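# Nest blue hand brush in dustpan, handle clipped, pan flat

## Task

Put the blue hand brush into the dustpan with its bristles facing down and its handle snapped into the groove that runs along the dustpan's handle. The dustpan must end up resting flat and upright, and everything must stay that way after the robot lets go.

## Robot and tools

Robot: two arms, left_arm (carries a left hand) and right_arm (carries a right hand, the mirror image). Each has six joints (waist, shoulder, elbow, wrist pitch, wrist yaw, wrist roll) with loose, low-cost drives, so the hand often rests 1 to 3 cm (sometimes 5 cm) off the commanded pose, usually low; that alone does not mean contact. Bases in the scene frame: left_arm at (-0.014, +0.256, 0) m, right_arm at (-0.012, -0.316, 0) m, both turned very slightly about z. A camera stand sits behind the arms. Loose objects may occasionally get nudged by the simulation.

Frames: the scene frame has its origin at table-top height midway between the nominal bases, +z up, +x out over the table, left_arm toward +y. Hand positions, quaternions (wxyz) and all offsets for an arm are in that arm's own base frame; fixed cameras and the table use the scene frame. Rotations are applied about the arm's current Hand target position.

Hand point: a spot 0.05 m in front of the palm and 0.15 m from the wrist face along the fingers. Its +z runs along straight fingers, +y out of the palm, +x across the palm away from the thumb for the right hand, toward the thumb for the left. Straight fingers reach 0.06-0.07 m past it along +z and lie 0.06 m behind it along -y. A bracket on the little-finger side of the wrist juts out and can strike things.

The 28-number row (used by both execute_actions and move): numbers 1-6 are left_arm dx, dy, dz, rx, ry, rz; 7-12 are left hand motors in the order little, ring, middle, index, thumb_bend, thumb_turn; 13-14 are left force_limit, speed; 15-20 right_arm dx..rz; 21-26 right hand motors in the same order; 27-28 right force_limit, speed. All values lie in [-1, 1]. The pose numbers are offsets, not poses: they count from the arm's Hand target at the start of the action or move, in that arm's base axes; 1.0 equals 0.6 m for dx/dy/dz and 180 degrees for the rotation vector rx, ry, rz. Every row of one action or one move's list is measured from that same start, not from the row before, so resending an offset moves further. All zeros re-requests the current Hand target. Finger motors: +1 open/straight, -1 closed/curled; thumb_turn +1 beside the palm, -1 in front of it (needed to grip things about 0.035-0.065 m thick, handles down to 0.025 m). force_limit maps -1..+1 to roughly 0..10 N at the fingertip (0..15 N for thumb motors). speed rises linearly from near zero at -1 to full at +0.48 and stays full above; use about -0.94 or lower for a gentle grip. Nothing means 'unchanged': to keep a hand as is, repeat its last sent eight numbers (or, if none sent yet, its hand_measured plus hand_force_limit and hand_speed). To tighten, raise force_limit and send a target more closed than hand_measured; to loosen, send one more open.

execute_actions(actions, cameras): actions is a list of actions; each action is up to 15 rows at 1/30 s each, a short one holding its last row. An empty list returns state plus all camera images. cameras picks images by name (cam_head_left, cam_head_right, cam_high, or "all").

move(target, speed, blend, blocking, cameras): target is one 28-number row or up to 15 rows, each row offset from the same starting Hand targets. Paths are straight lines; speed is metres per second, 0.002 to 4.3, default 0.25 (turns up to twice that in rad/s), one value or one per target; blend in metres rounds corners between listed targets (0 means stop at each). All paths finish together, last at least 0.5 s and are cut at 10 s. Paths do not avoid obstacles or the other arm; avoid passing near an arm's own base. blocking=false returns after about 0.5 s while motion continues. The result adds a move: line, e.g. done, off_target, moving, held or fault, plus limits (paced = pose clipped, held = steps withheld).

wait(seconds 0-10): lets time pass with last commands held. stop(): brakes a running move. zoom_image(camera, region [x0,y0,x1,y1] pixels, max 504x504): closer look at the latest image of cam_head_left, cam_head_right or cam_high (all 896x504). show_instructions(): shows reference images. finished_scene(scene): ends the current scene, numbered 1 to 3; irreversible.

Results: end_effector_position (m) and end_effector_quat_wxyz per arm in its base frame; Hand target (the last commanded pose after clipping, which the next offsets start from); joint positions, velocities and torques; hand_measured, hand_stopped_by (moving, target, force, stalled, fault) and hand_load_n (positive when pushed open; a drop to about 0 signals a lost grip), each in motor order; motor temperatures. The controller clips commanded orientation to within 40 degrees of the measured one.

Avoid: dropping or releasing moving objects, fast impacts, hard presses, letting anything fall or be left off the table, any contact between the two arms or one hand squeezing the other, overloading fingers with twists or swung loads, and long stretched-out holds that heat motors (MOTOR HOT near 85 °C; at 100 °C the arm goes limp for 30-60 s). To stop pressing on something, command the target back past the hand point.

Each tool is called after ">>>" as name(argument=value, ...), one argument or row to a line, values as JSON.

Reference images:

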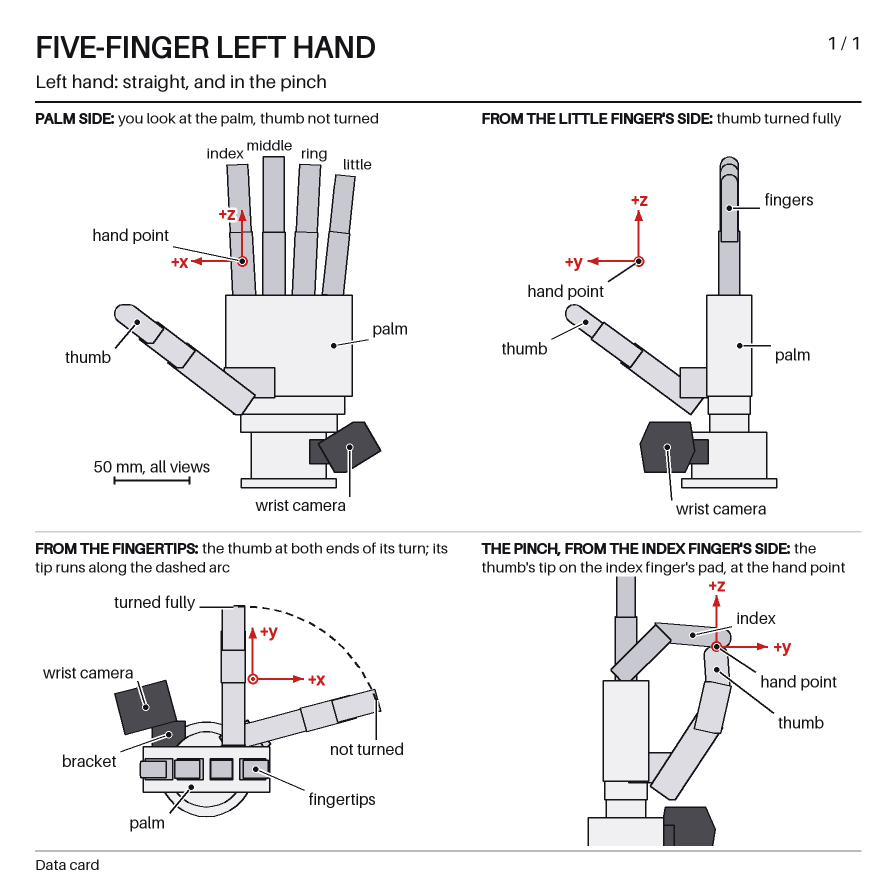

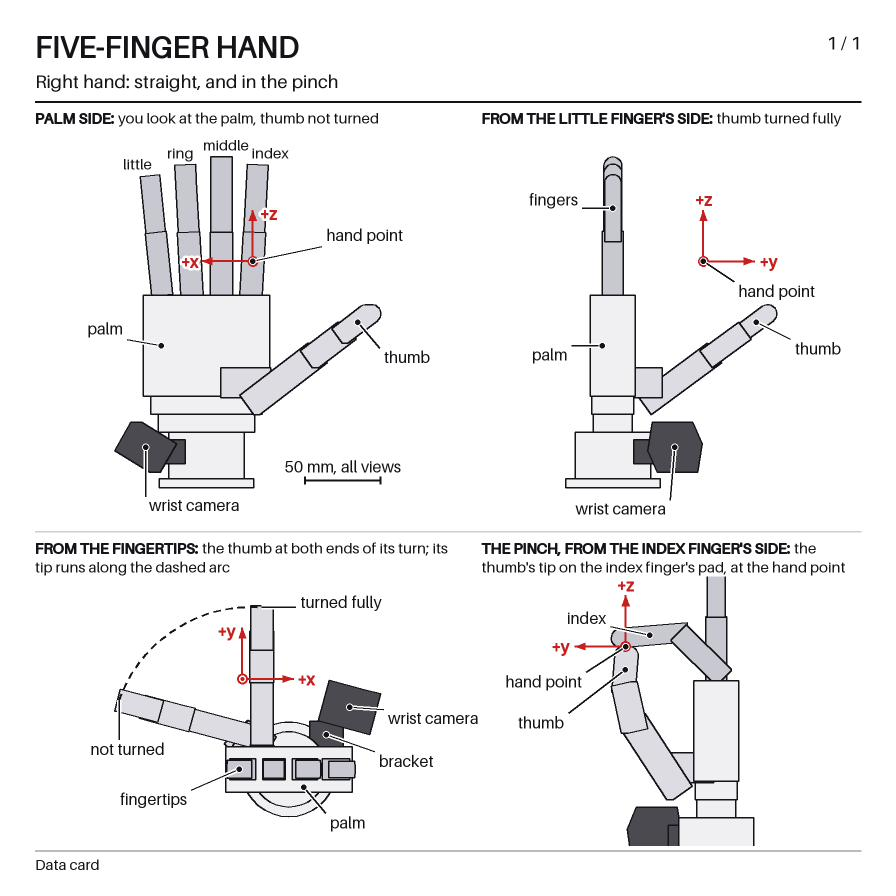

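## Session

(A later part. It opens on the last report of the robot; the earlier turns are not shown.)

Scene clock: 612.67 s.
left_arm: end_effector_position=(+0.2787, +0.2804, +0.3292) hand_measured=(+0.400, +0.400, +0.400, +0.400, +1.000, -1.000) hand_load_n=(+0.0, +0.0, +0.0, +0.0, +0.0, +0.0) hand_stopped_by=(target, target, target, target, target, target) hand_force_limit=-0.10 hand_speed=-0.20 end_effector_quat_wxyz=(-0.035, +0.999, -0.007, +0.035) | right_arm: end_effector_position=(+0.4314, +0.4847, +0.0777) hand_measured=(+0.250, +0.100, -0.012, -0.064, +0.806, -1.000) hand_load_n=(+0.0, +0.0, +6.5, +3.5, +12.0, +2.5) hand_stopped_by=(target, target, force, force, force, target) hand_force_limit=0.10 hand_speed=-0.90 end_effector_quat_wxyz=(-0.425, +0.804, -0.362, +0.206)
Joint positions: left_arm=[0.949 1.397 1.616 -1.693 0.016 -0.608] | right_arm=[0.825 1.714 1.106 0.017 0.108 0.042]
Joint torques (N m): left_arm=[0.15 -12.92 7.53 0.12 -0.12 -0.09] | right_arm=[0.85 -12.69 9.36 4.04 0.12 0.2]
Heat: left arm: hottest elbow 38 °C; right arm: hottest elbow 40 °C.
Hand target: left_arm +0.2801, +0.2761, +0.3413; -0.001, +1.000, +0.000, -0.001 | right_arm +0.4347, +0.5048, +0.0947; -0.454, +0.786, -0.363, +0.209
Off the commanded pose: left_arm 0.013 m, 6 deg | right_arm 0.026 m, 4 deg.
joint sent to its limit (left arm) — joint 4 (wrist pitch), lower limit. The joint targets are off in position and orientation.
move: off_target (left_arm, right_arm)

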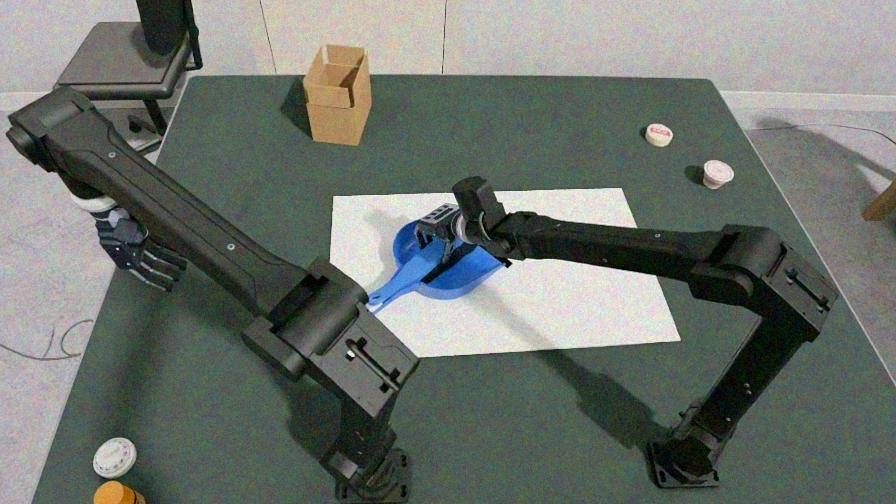

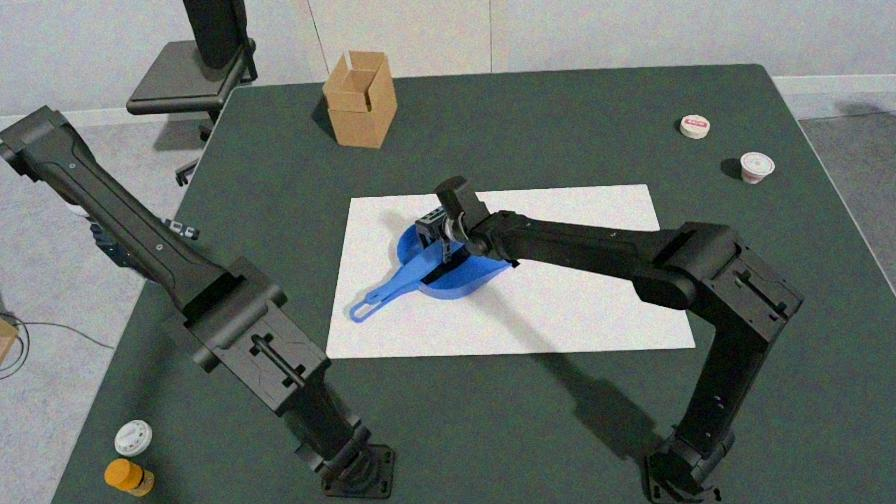

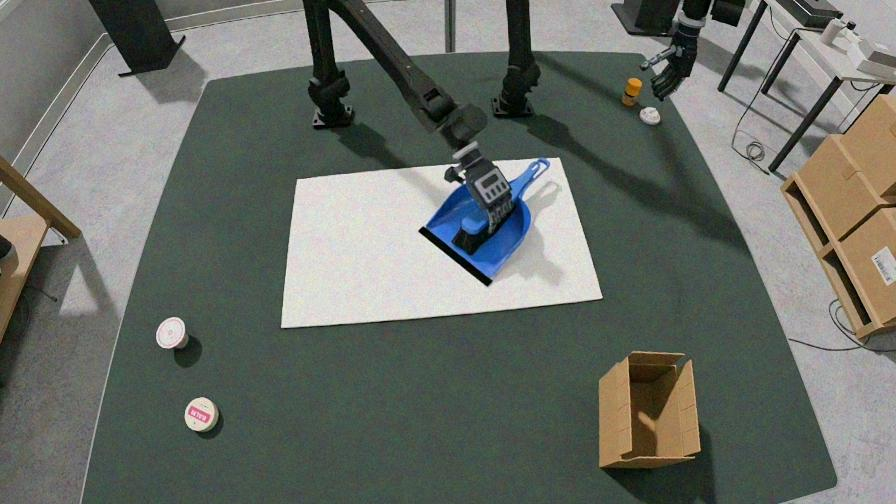

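>>> move(
  target=[0,0,0,0,0,0,0.4,0.4,0.4,0.4,1,-1,-0.1,-0.2,-0.003,-0.003,-0.025,0,0,0,0.25,0.1,-0.45,-0.5,0.0,-1,0.1,-0.9],
  speed=0.05,
  cameras=["all"],
)

>>> zoom_image(
  camera="cam_high",
  region=[410, 120, 570, 300],
)

>>> zoom_image(
  camera="cam_head_left",
  region=[350, 190, 510, 330],
)

>>> zoom_image(
  camera="cam_head_right",
  region=[340, 190, 500, 330],
)

Scene clock: 618.97 s.
left_arm: end_effector_position=(+0.2787, +0.2804, +0.3292) hand_measured=(+0.400, +0.400, +0.400, +0.400, +1.000, -1.000) hand_load_n=(+0.0, +0.0, +0.0, +0.0, +0.0, +0.0) hand_stopped_by=(target, target, target, target, target, target) hand_force_limit=-0.10 hand_speed=-0.20 end_effector_quat_wxyz=(-0.035, +0.999, -0.007, +0.035) | right_arm: end_effector_position=(+0.4330, +0.4885, +0.0785) hand_measured=(+0.250, +0.100, -0.012, -0.064, +0.806, -1.000) hand_load_n=(+0.0, +0.0, +6.5, +3.5, +11.5, +2.5) hand_stopped_by=(target, target, force, force, force, target) hand_force_limit=0.10 hand_speed=-0.90 end_effector_quat_wxyz=(-0.439, +0.796, -0.361, +0.209)
Joint positions: left_arm=[0.949 1.397 1.616 -1.693 0.016 -0.608] | right_arm=[0.827 1.717 1.092 0.066 0.108 0.049]
Joint torques (N m): left_arm=[0.03 -12.86 7.51 0.13 -0.12 -0.09] | right_arm=[0.62 -11.34 8.72 3.66 0.15 0.17]
Heat: left arm: hottest elbow 38 °C; right arm: hottest elbow 40 °C.
Hand target: left_arm +0.2801, +0.2761, +0.3413; -0.001, +1.000, +0.000, -0.001 | right_arm +0.4329, +0.5030, +0.0797; -0.454, +0.786, -0.363, +0.209
Off the commanded pose: left_arm 0.013 m, 6 deg | right_arm 0.015 m, 2 deg.
joint sent to its limit (left arm) — joint 4 (wrist pitch), lower limit. The joint targets are off in position and orientation.
move: off_target (left_arm, right_arm)

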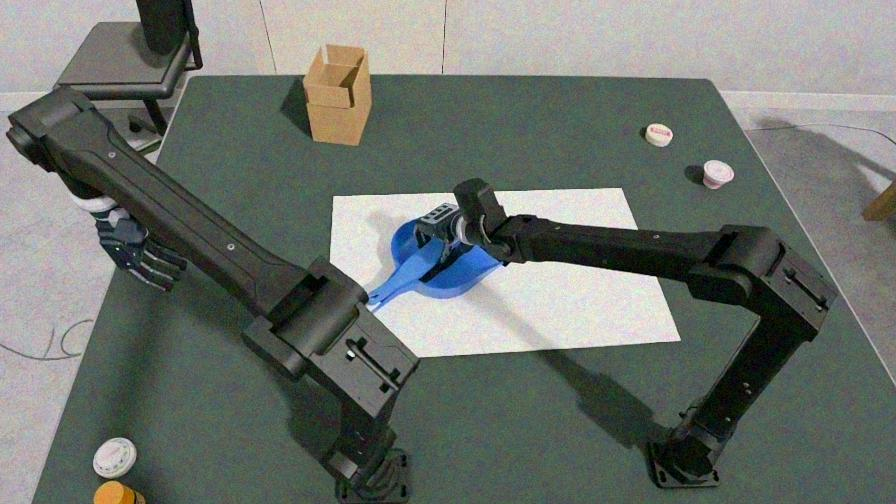

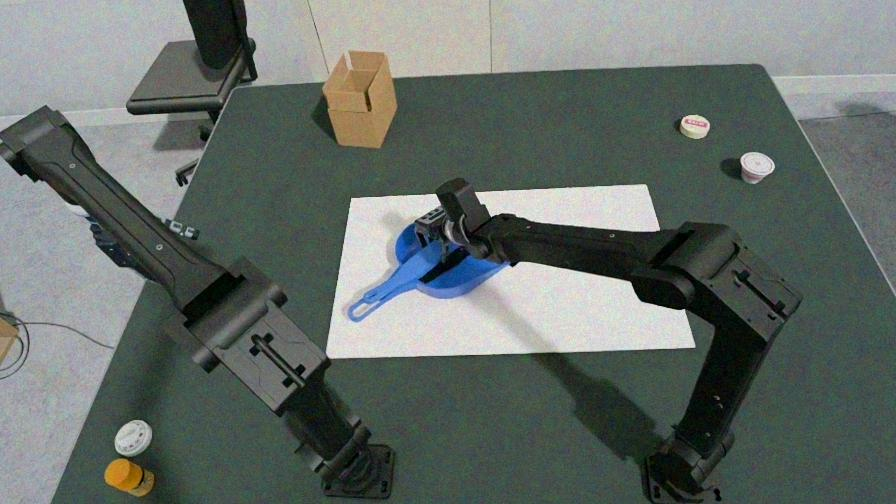

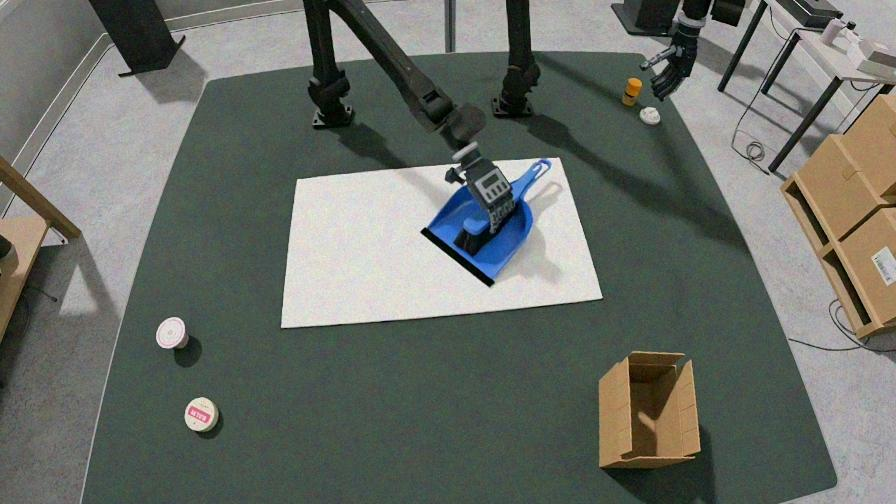

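Scaled by 2.800 from the camera's 896x504 image, which has a finer 1280x720 frame.

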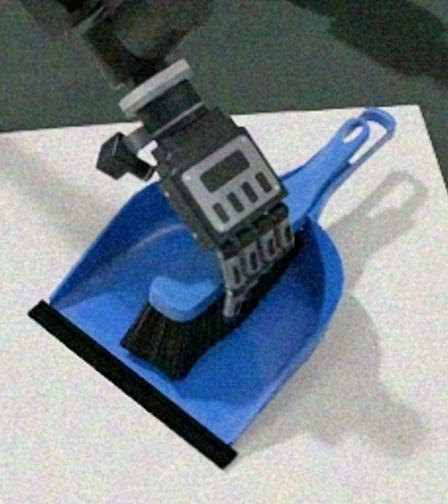

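Scaled by 3.150 from the camera's 896x504 image, which has a finer 1280x720 frame.

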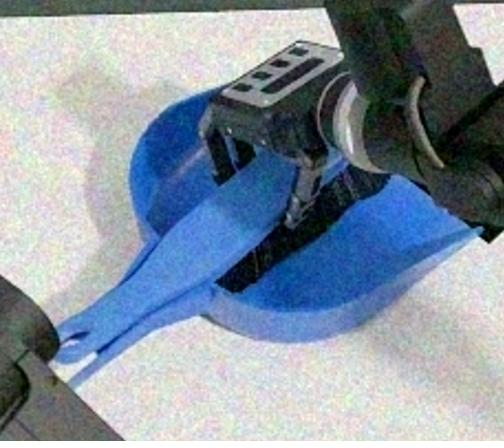

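Scaled by 3.150 from the camera's 896x504 image, which has a finer 1280x720 frame.

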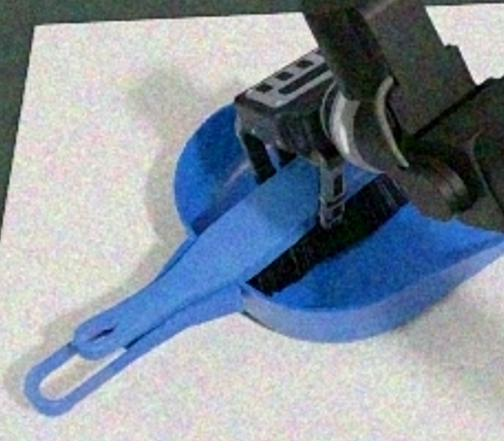

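>>> execute_actions(
  actions=[
    [[0,0,0,0,0,0,0.4,0.4,0.4,0.4,1,-1,-0.1,-0.2,0,0,0,0,0,0,0.3,0.3,0.3,0.3,1,-1,0.1,-0.7]],
    [[0,0,0,0,0,0,0.4,0.4,0.4,0.4,1,-1,-0.1,-0.2,0,0,0,0,0,0,0.3,0.3,0.3,0.3,1,-1,0.1,-0.7]],
    [[0,0,0,0,0,0,0.4,0.4,0.4,0.4,1,-1,-0.1,-0.2,0,0,0,0,0,0,0.3,0.3,0.3,0.3,1,-1,0.1,-0.7]],
  ],
  cameras=["all"],
)

>>> zoom_image(
  camera="cam_high",
  region=[410, 120, 570, 300],
)

>>> zoom_image(
  camera="cam_head_right",
  region=[340, 190, 500, 330],
)

Scene clock: 626.50 s.
left_arm: end_effector_position=(+0.2787, +0.2804, +0.3292) hand_measured=(+0.400, +0.400, +0.400, +0.400, +1.000, -1.000) hand_load_n=(+0.0, +0.0, +0.0, +0.0, +0.0, +0.0) hand_stopped_by=(target, target, target, target, target, target) hand_force_limit=-0.10 hand_speed=-0.20 end_effector_quat_wxyz=(-0.035, +0.999, -0.007, +0.035) | right_arm: end_effector_position=(+0.4226, +0.4921, +0.0650) hand_measured=(+0.300, +0.300, +0.300, +0.300, +1.000, -1.000) hand_load_n=(+0.0, +0.0, +0.0, +0.0, +0.0, +0.0) hand_stopped_by=(target, target, target, target, target, target) hand_force_limit=0.10 hand_speed=-0.70 end_effector_quat_wxyz=(-0.431, +0.803, -0.357, +0.202)
Joint positions: left_arm=[0.949 1.397 1.616 -1.693 0.016 -0.608] | right_arm=[0.842 1.732 1.085 0.066 0.108 0.05]
Joint torques (N m): left_arm=[0.09 -12.92 7.54 0.16 -0.12 -0.09] | right_arm=[0.32 -12.69 9.18 3.62 0.14 0.2]
Heat: left arm: hottest elbow 38 °C; right arm: hottest elbow 39 °C.
Hand target: left_arm +0.2801, +0.2761, +0.3413; -0.001, +1.000, +0.000, -0.001 | right_arm +0.4329, +0.5030, +0.0797; -0.454, +0.786, -0.363, +0.209
Off the commanded pose: left_arm 0.013 m, 6 deg | right_arm 0.021 m, 3 deg.
joint sent to its limit (left arm) — joint 4 (wrist pitch), lower limit. The joint targets are off in position and orientation.
Step readings (end_effector_position of left_arm | right_arm):
0: (+0.2787, +0.2804, +0.3292) | (+0.4330, +0.4885, +0.0785)
1: (+0.2787, +0.2804, +0.3292) | (+0.4330, +0.4885, +0.0785)
2: (+0.2787, +0.2804, +0.3292) | (+0.4330, +0.4885, +0.0785)
4: (+0.2787, +0.2804, +0.3292) | (+0.4322, +0.4891, +0.0785)
8: (+0.2787, +0.2804, +0.3292) | (+0.4311, +0.4879, +0.0721)
15: (+0.2787, +0.2804, +0.3292) | (+0.4271, +0.4881, +0.0650)
16: (+0.2787, +0.2804, +0.3292) | (+0.4271, +0.4881, +0.0650)
17: (+0.2787, +0.2804, +0.3292) | (+0.4271, +0.4881, +0.0650)
19: (+0.2787, +0.2804, +0.3292) | (+0.4264, +0.4888, +0.0650)
23: (+0.2787, +0.2804, +0.3292) | (+0.4241, +0.4908, +0.0650)
30: (+0.2787, +0.2804, +0.3292) | (+0.4226, +0.4921, +0.0650)
31: (+0.2787, +0.2804, +0.3292) | (+0.4226, +0.4921, +0.0650)
32: (+0.2787, +0.2804, +0.3292) | (+0.4226, +0.4921, +0.0650)
34: (+0.2787, +0.2804, +0.3292) | (+0.4226, +0.4921, +0.0650)
38: (+0.2787, +0.2804, +0.3292) | (+0.4226, +0.4921, +0.0650)
45: (+0.2787, +0.2804, +0.3292) | (+0.4226, +0.4921, +0.0650)

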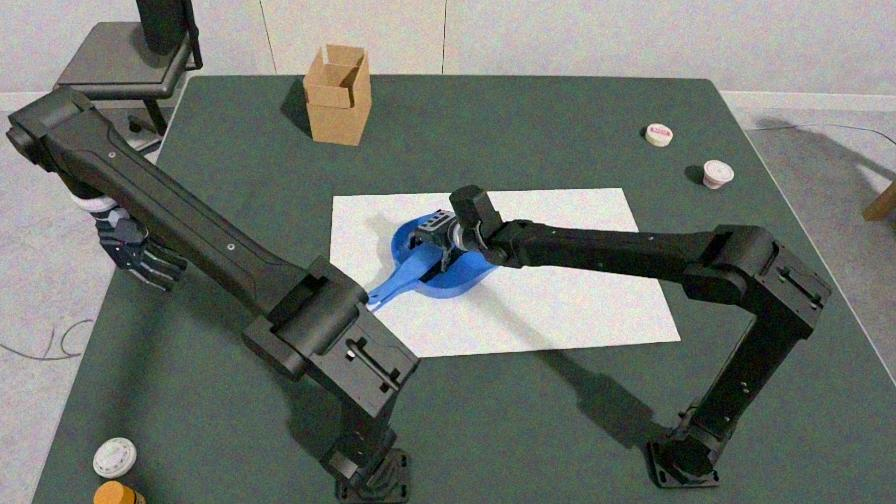

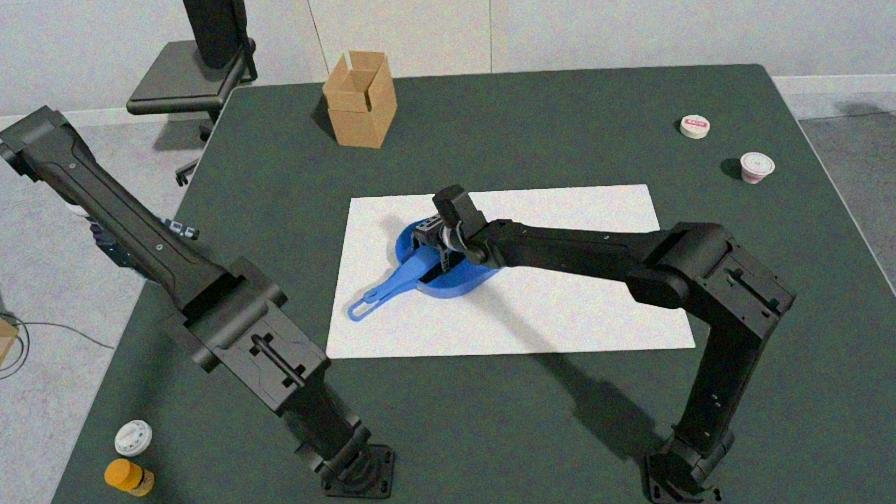

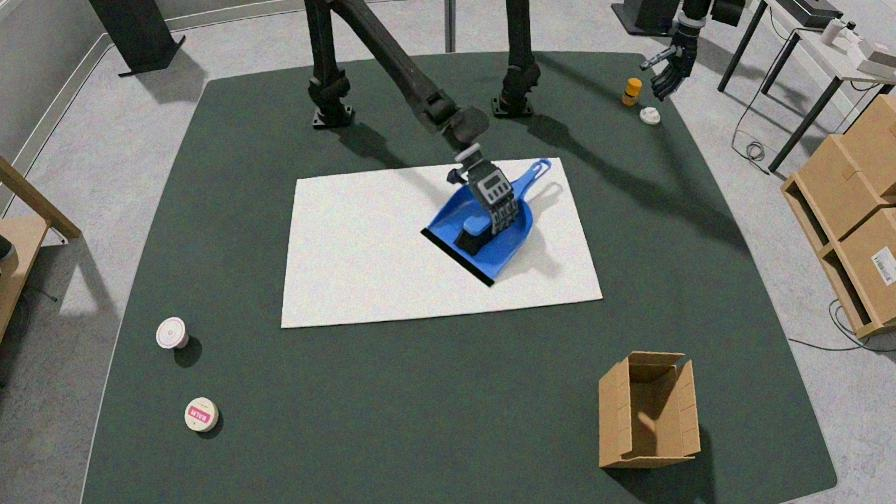

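Scaled by 2.800 from the camera's 896x504 image, which has a finer 1280x720 frame.

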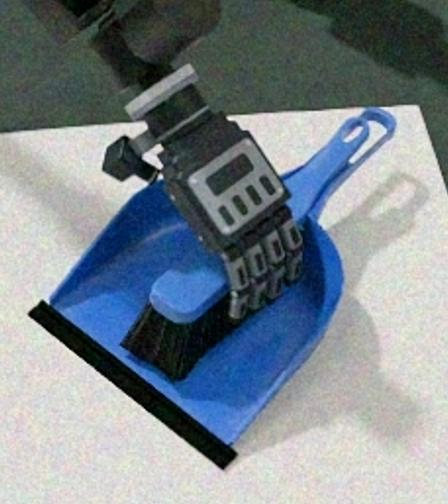

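Scaled by 3.150 from the camera's 896x504 image, which has a finer 1280x720 frame.

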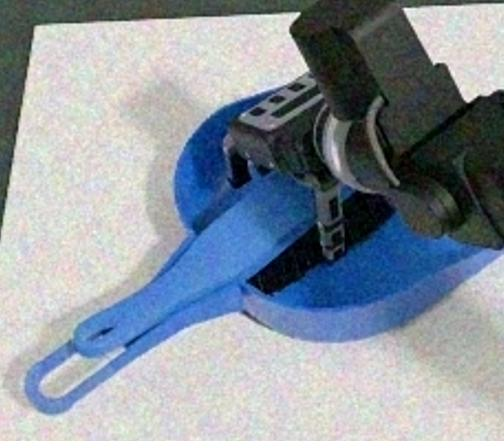

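>>> move(
  target=[0,0,0,0,0,0,0.4,0.4,0.4,0.4,1,-1,-0.1,-0.2,-0.003,-0.003,0.25,0,0,0,0.3,0.3,0.3,0.3,1,-1,0.1,-0.7],
  speed=0.1,
  cameras=["all"],
)

>>> zoom_image(
  camera="cam_high",
  region=[410, 120, 570, 300],
)

>>> zoom_image(
  camera="cam_head_right",
  region=[340, 190, 500, 330],
)

>>> zoom_image(
  camera="cam_head_left",
  region=[350, 190, 510, 330],
)

Scene clock: 632.13 s.
left_arm: end_effector_position=(+0.2787, +0.2804, +0.3292) hand_measured=(+0.400, +0.400, +0.400, +0.400, +1.000, -1.000) hand_load_n=(+0.0, +0.0, +0.0, +0.0, +0.0, +0.0) hand_stopped_by=(target, target, target, target, target, target) hand_force_limit=-0.10 hand_speed=-0.20 end_effector_quat_wxyz=(-0.035, +0.999, -0.007, +0.035) | right_arm: end_effector_position=(+0.4198, +0.4889, +0.1789) hand_measured=(+0.300, +0.300, +0.300, +0.300, +1.000, -1.000) hand_load_n=(+0.0, +0.0, +0.0, +0.0, +0.0, +0.0) hand_stopped_by=(target, target, target, target, target, target) hand_force_limit=0.10 hand_speed=-0.70 end_effector_quat_wxyz=(-0.422, +0.809, -0.359, +0.199)
Joint positions: left_arm=[0.949 1.397 1.616 -1.693 0.016 -0.608] | right_arm=[0.842 1.584 1.244 -0.265 0.108 0.05]
Joint torques (N m): left_arm=[0.09 -12.86 7.54 0.1 -0.13 -0.08] | right_arm=[0.15 -14.51 14.41 1.51 0.17 0.18]
Heat: left arm: hottest elbow 38 °C; right arm: hottest elbow 39 °C.
Hand target: left_arm +0.2801, +0.2761, +0.3413; -0.001, +1.000, +0.000, -0.001 | right_arm +0.4311, +0.5012, +0.2297; -0.454, +0.786, -0.363, +0.209
Off the commanded pose: left_arm 0.013 m, 6 deg | right_arm 0.053 m, 5 deg.
joint sent to its limit (left arm) — joint 4 (wrist pitch), lower limit. The joint targets are off in position and orientation.
move: off_target (left_arm, right_arm)

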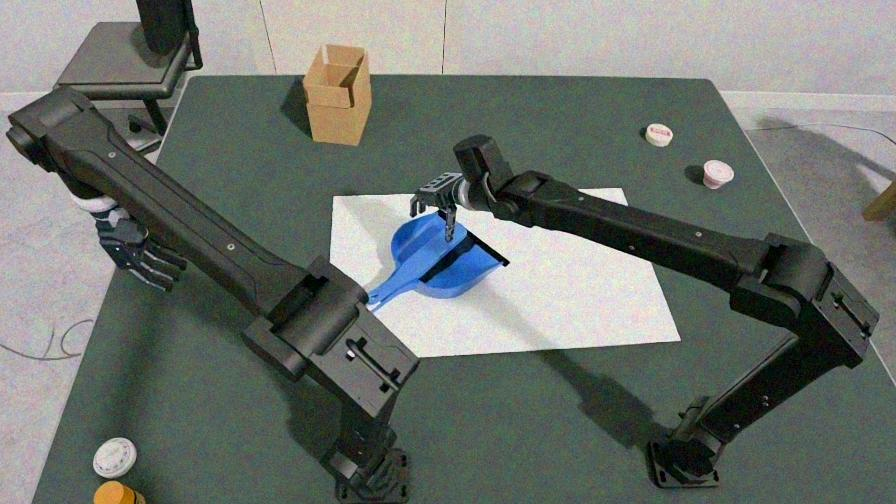

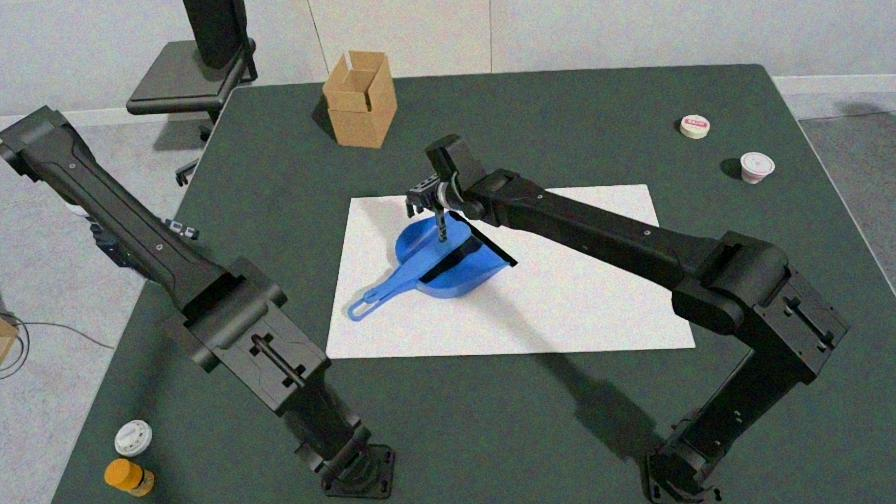

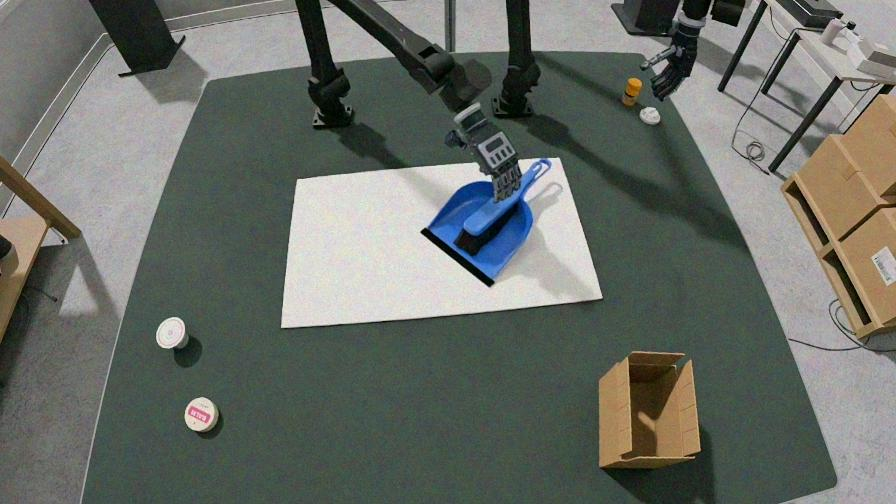

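Scaled by 2.800 from the camera's 896x504 image, which has a finer 1280x720 frame.

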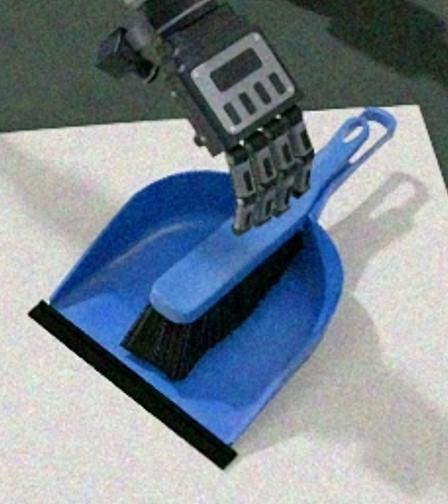

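Scaled by 3.150 from the camera's 896x504 image, which has a finer 1280x720 frame.

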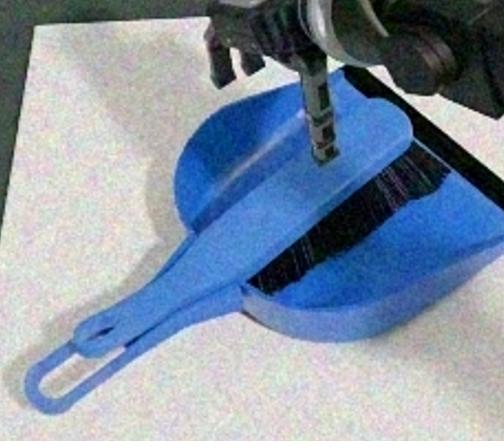

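Scaled by 3.150 from the camera's 896x504 image, which has a finer 1280x720 frame.

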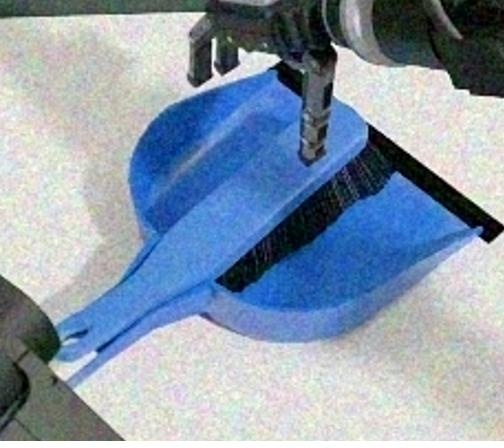

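>>> move(
  target=[0,0,0,0,0,0,0.4,0.4,0.4,0.4,1,-1,-0.1,-0.2,-0.023,-0.09,0.0,-0.2308,0.2413,0.0327,-1,-1,-1,-1,1,-1,0.1,-0.2],
  speed=0.15,
  cameras=["all"],
)

Scene clock: 650.40 s.
left_arm: end_effector_position=(+0.2787, +0.2804, +0.3292) hand_measured=(+0.400, +0.400, +0.400, +0.400, +1.000, -1.000) hand_load_n=(+0.0, +0.0, +0.0, +0.0, +0.0, +0.0) hand_stopped_by=(target, target, target, target, target, target) hand_force_limit=-0.10 hand_speed=-0.20 end_effector_quat_wxyz=(-0.035, +0.999, -0.007, +0.035) | right_arm: end_effector_position=(+0.4048, +0.4472, +0.2092) hand_measured=(-1.000, -1.000, -1.000, -1.000, +1.000, -1.000) hand_load_n=(+0.0, +0.0, +0.5, +0.0, +0.0, +0.0) hand_stopped_by=(target, target, target, target, target, target) hand_force_limit=0.10 hand_speed=-0.20 end_effector_quat_wxyz=(-0.023, +0.926, -0.376, +0.006)
Joint positions: left_arm=[0.949 1.397 1.616 -1.693 0.016 -0.608] | right_arm=[0.784 2.104 2.255 -1.675 -0.007 -0.016]
Joint torques (N m): left_arm=[0.09 -12.86 7.54 0.13 -0.12 -0.08] | right_arm=[-0.85 -17.96 13 0.16 -0.14 -0.13]
Heat: left arm: hottest elbow 38 °C; right arm: hottest elbow 40 °C.
Hand target: left_arm +0.2801, +0.2761, +0.3413; -0.001, +1.000, +0.000, -0.001 | right_arm +0.4173, +0.4472, +0.2297; +0.001, +0.930, -0.367, -0.001
Off the commanded pose: left_arm 0.013 m, 6 deg | right_arm 0.024 m, 3 deg.
joint sent to its limit (left arm) — joint 4 (wrist pitch), lower limit. The joint targets are off in position and orientation.
joint sent to its limit (right arm) — joint 4 (wrist pitch), lower limit. The joint targets are off in position and orientation.
move: off_target (left_arm, right_arm)

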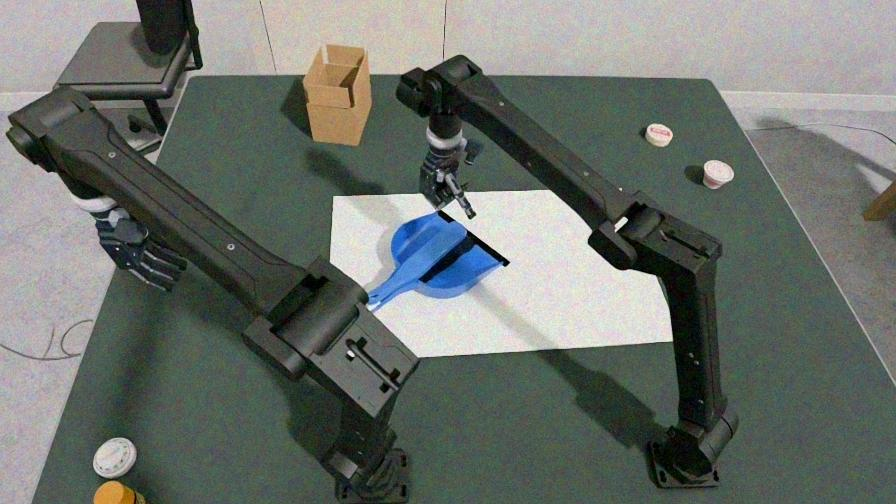

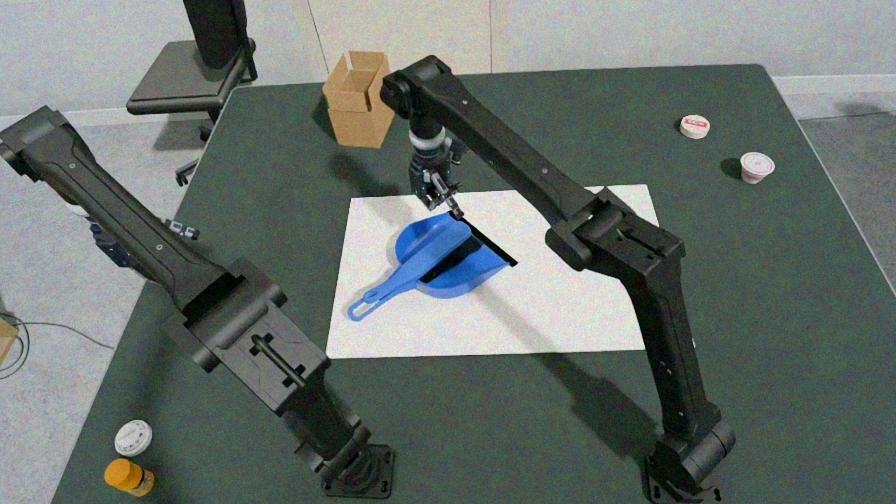

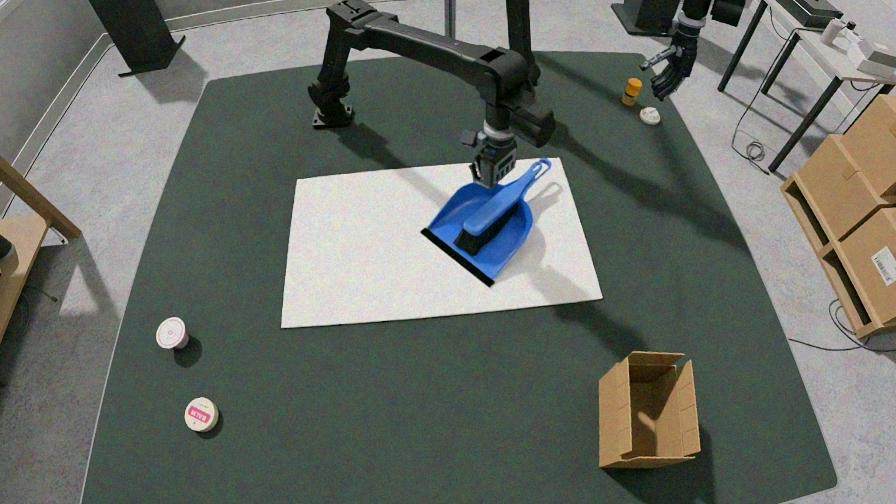

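>>> move(
  target=[0.131,-0.584,-0.08,0,0,-0.2494,-1,-1,-1,-1,1,-1,0.1,-0.2,0,-0.018,0.0,0,0,0,-1,-1,-1,-1,1,-1,0.1,-0.2],
  speed=0.2,
  cameras=["all"],
)

>>> zoom_image(
  camera="cam_high",
  region=[400, 60, 600, 300],
)

Scene clock: 657.67 s.
left_arm: end_effector_position=(+0.3464, -0.0679, +0.2748) hand_measured=(-1.000, -1.000, -1.000, -1.000, +1.000, -1.000) hand_load_n=(+0.0, +0.0, +0.0, +0.0, +0.0, +0.0) hand_stopped_by=(target, target, target, target, target, target) hand_force_limit=0.10 hand_speed=-0.20 end_effector_quat_wxyz=(+0.006, +0.922, -0.386, -0.025) | right_arm: end_effector_position=(+0.4090, +0.4428, +0.2092) hand_measured=(-1.000, -1.000, -1.000, -1.000, +1.000, -1.000) hand_load_n=(+0.0, +0.0, +0.5, +0.0, +0.0, +0.0) hand_stopped_by=(target, target, target, target, target, target) hand_force_limit=0.10 hand_speed=-0.20 end_effector_quat_wxyz=(-0.023, +0.927, -0.374, +0.005)
Joint positions: left_arm=[-0.012 1.337 1.408 -1.693 -0.007 -0.791] | right_arm=[0.775 2.104 2.255 -1.675 -0.009 -0.028]
Joint torques (N m): left_arm=[-0.67 -9.7 10.48 0.03 0.05 -0.07] | right_arm=[-1.03 -18.78 10.59 0.16 -0.09 -0.12]
Heat: left arm: hottest elbow 38 °C; right arm: hottest elbow 41 °C.
Hand target: left_arm +0.3587, -0.0743, +0.2933; -0.001, +0.924, -0.382, +0.000 | right_arm +0.4173, +0.4364, +0.2297; +0.001, +0.930, -0.367, -0.001
Off the commanded pose: left_arm 0.023 m, 3 deg | right_arm 0.023 m, 3 deg.
joint sent to its limit (right arm) — joint 4 (wrist pitch), lower limit. The joint targets are off in position and orientation.
move: off_target (left_arm, right_arm)

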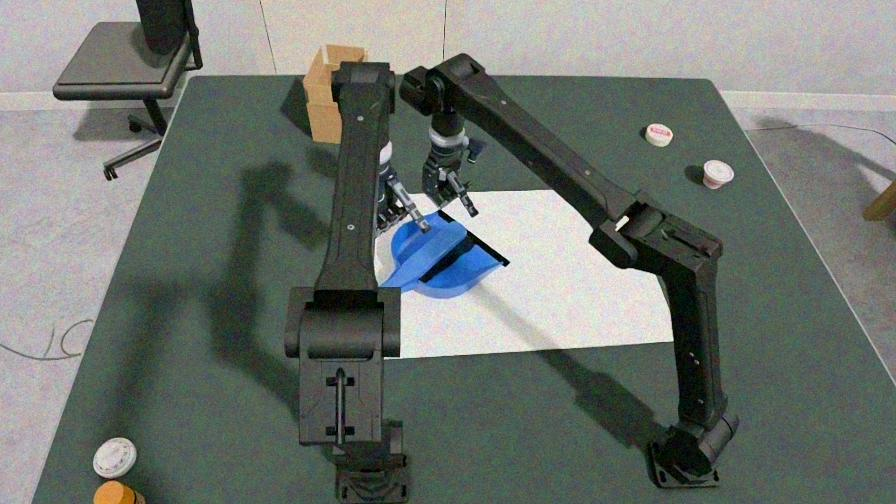

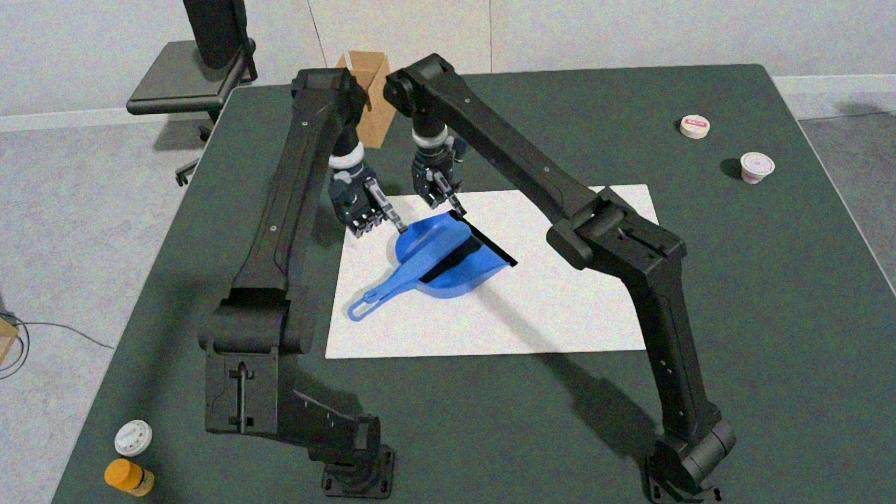

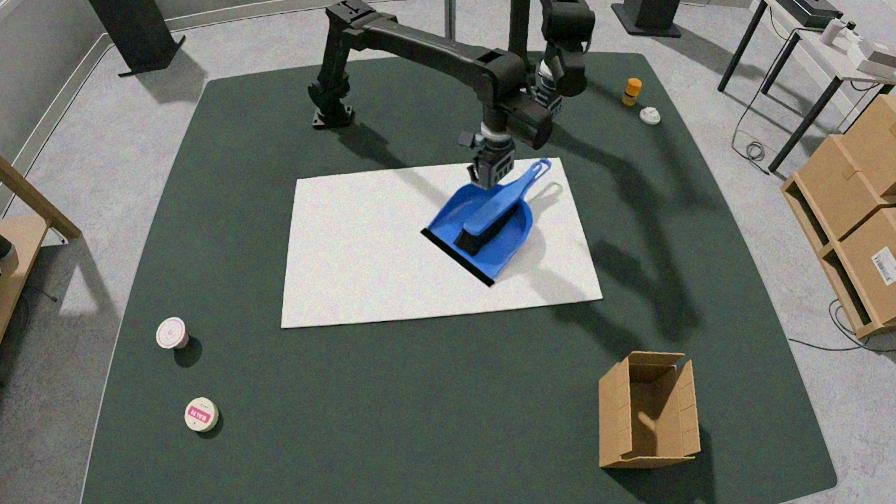

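Scaled by 2.100 from the camera's 896x504 image, which has a finer 1280x720 frame.

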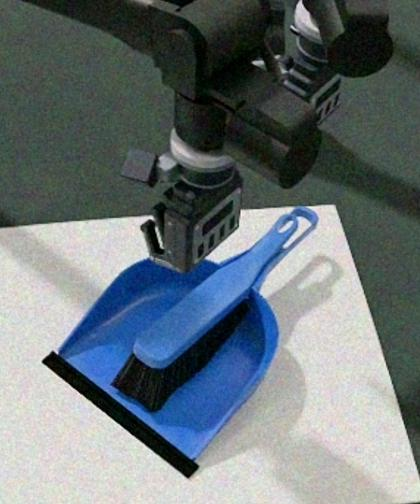

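>>> move(
  target=[0.013,0,-0.255,0,0,0,-1,-1,-1,-1,1,-1,0.1,-0.2,-0.005,-0.013,-0.18,0,0,0,-1,-1,-1,-1,1,-1,0.1,-0.2],
  speed=0.12,
  cameras=["all"],
)

>>> zoom_image(
  camera="cam_high",
  region=[400, 60, 600, 300],
)

>>> zoom_image(
  camera="cam_head_right",
  region=[320, 140, 520, 340],
)

>>> zoom_image(
  camera="cam_head_left",
  region=[340, 140, 540, 340],
)

Scene clock: 665.10 s.
left_arm: end_effector_position=(+0.3567, -0.0675, +0.1380) hand_measured=(-1.000, -1.000, -1.000, -1.000, +1.000, -1.000) hand_load_n=(+0.0, +0.0, +0.0, +0.0, -0.5, +0.0) hand_stopped_by=(target, target, target, target, target, target) hand_force_limit=0.10 hand_speed=-0.20 end_effector_quat_wxyz=(+0.002, +0.923, -0.385, -0.015) | right_arm: end_effector_position=(+0.3981, +0.4289, +0.1212) hand_measured=(-1.000, -1.000, -1.000, -1.000, +1.000, -1.000) hand_load_n=(+0.0, +0.0, +0.0, +0.5, +0.0, +0.0) hand_stopped_by=(target, target, target, target, target, target) hand_force_limit=0.10 hand_speed=-0.20 end_effector_quat_wxyz=(+0.017, +0.928, -0.372, -0.012)
Joint positions: left_arm=[-0.011 1.387 1.097 -1.309 -0.007 -0.791] | right_arm=[0.772 2.114 2.028 -1.524 -0.009 -0.037]
Joint torques (N m): left_arm=[-0.67 -9.99 7.02 0.99 0.04 -0.08] | right_arm=[-1.03 -17.79 9.29 1.52 0.08 -0.13]
Heat: left arm: hottest elbow 38 °C; right arm: hottest elbow 41 °C.
Hand target: left_arm +0.3665, -0.0743, +0.1403; -0.001, +0.924, -0.382, +0.000 | right_arm +0.4143, +0.4286, +0.1217; +0.001, +0.930, -0.367, -0.001
Off the commanded pose: left_arm 0.012 m, 2 deg | right_arm 0.016 m, 2 deg.
move: off_target (left_arm, right_arm)

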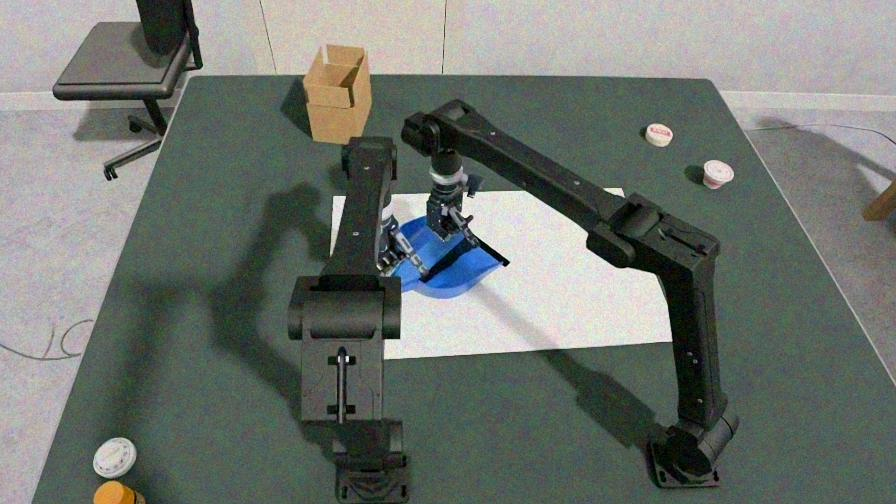

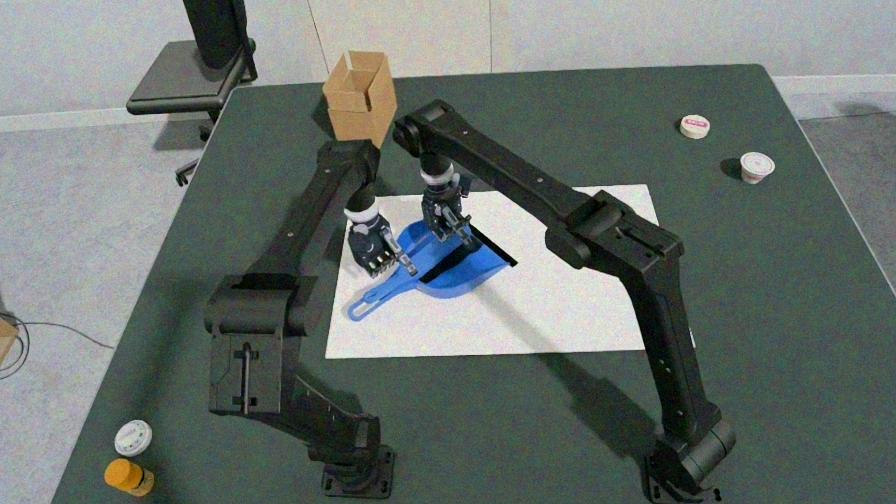

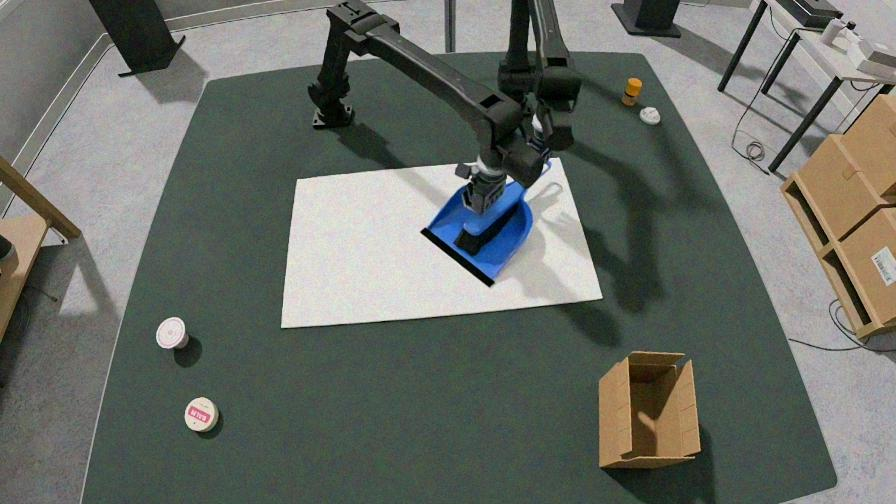

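Scaled by 2.100 from the camera's 896x504 image, which has a finer 1280x720 frame.

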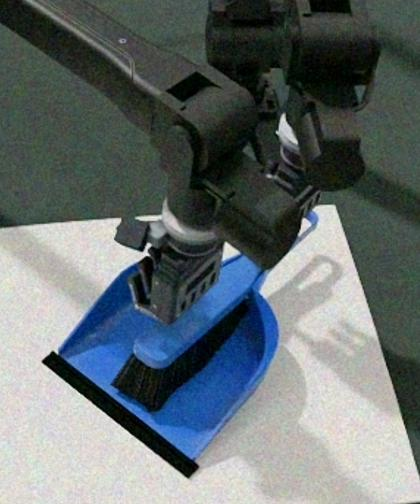

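Scaled by 2.520 from the camera's 896x504 image, which has a finer 1280x720 frame.

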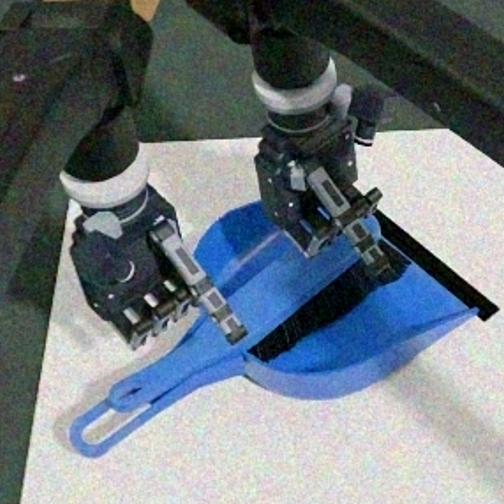

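Scaled by 2.520 from the camera's 896x504 image, which has a finer 1280x720 frame.

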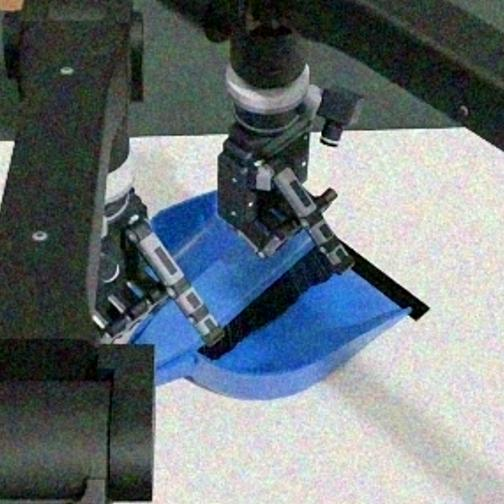

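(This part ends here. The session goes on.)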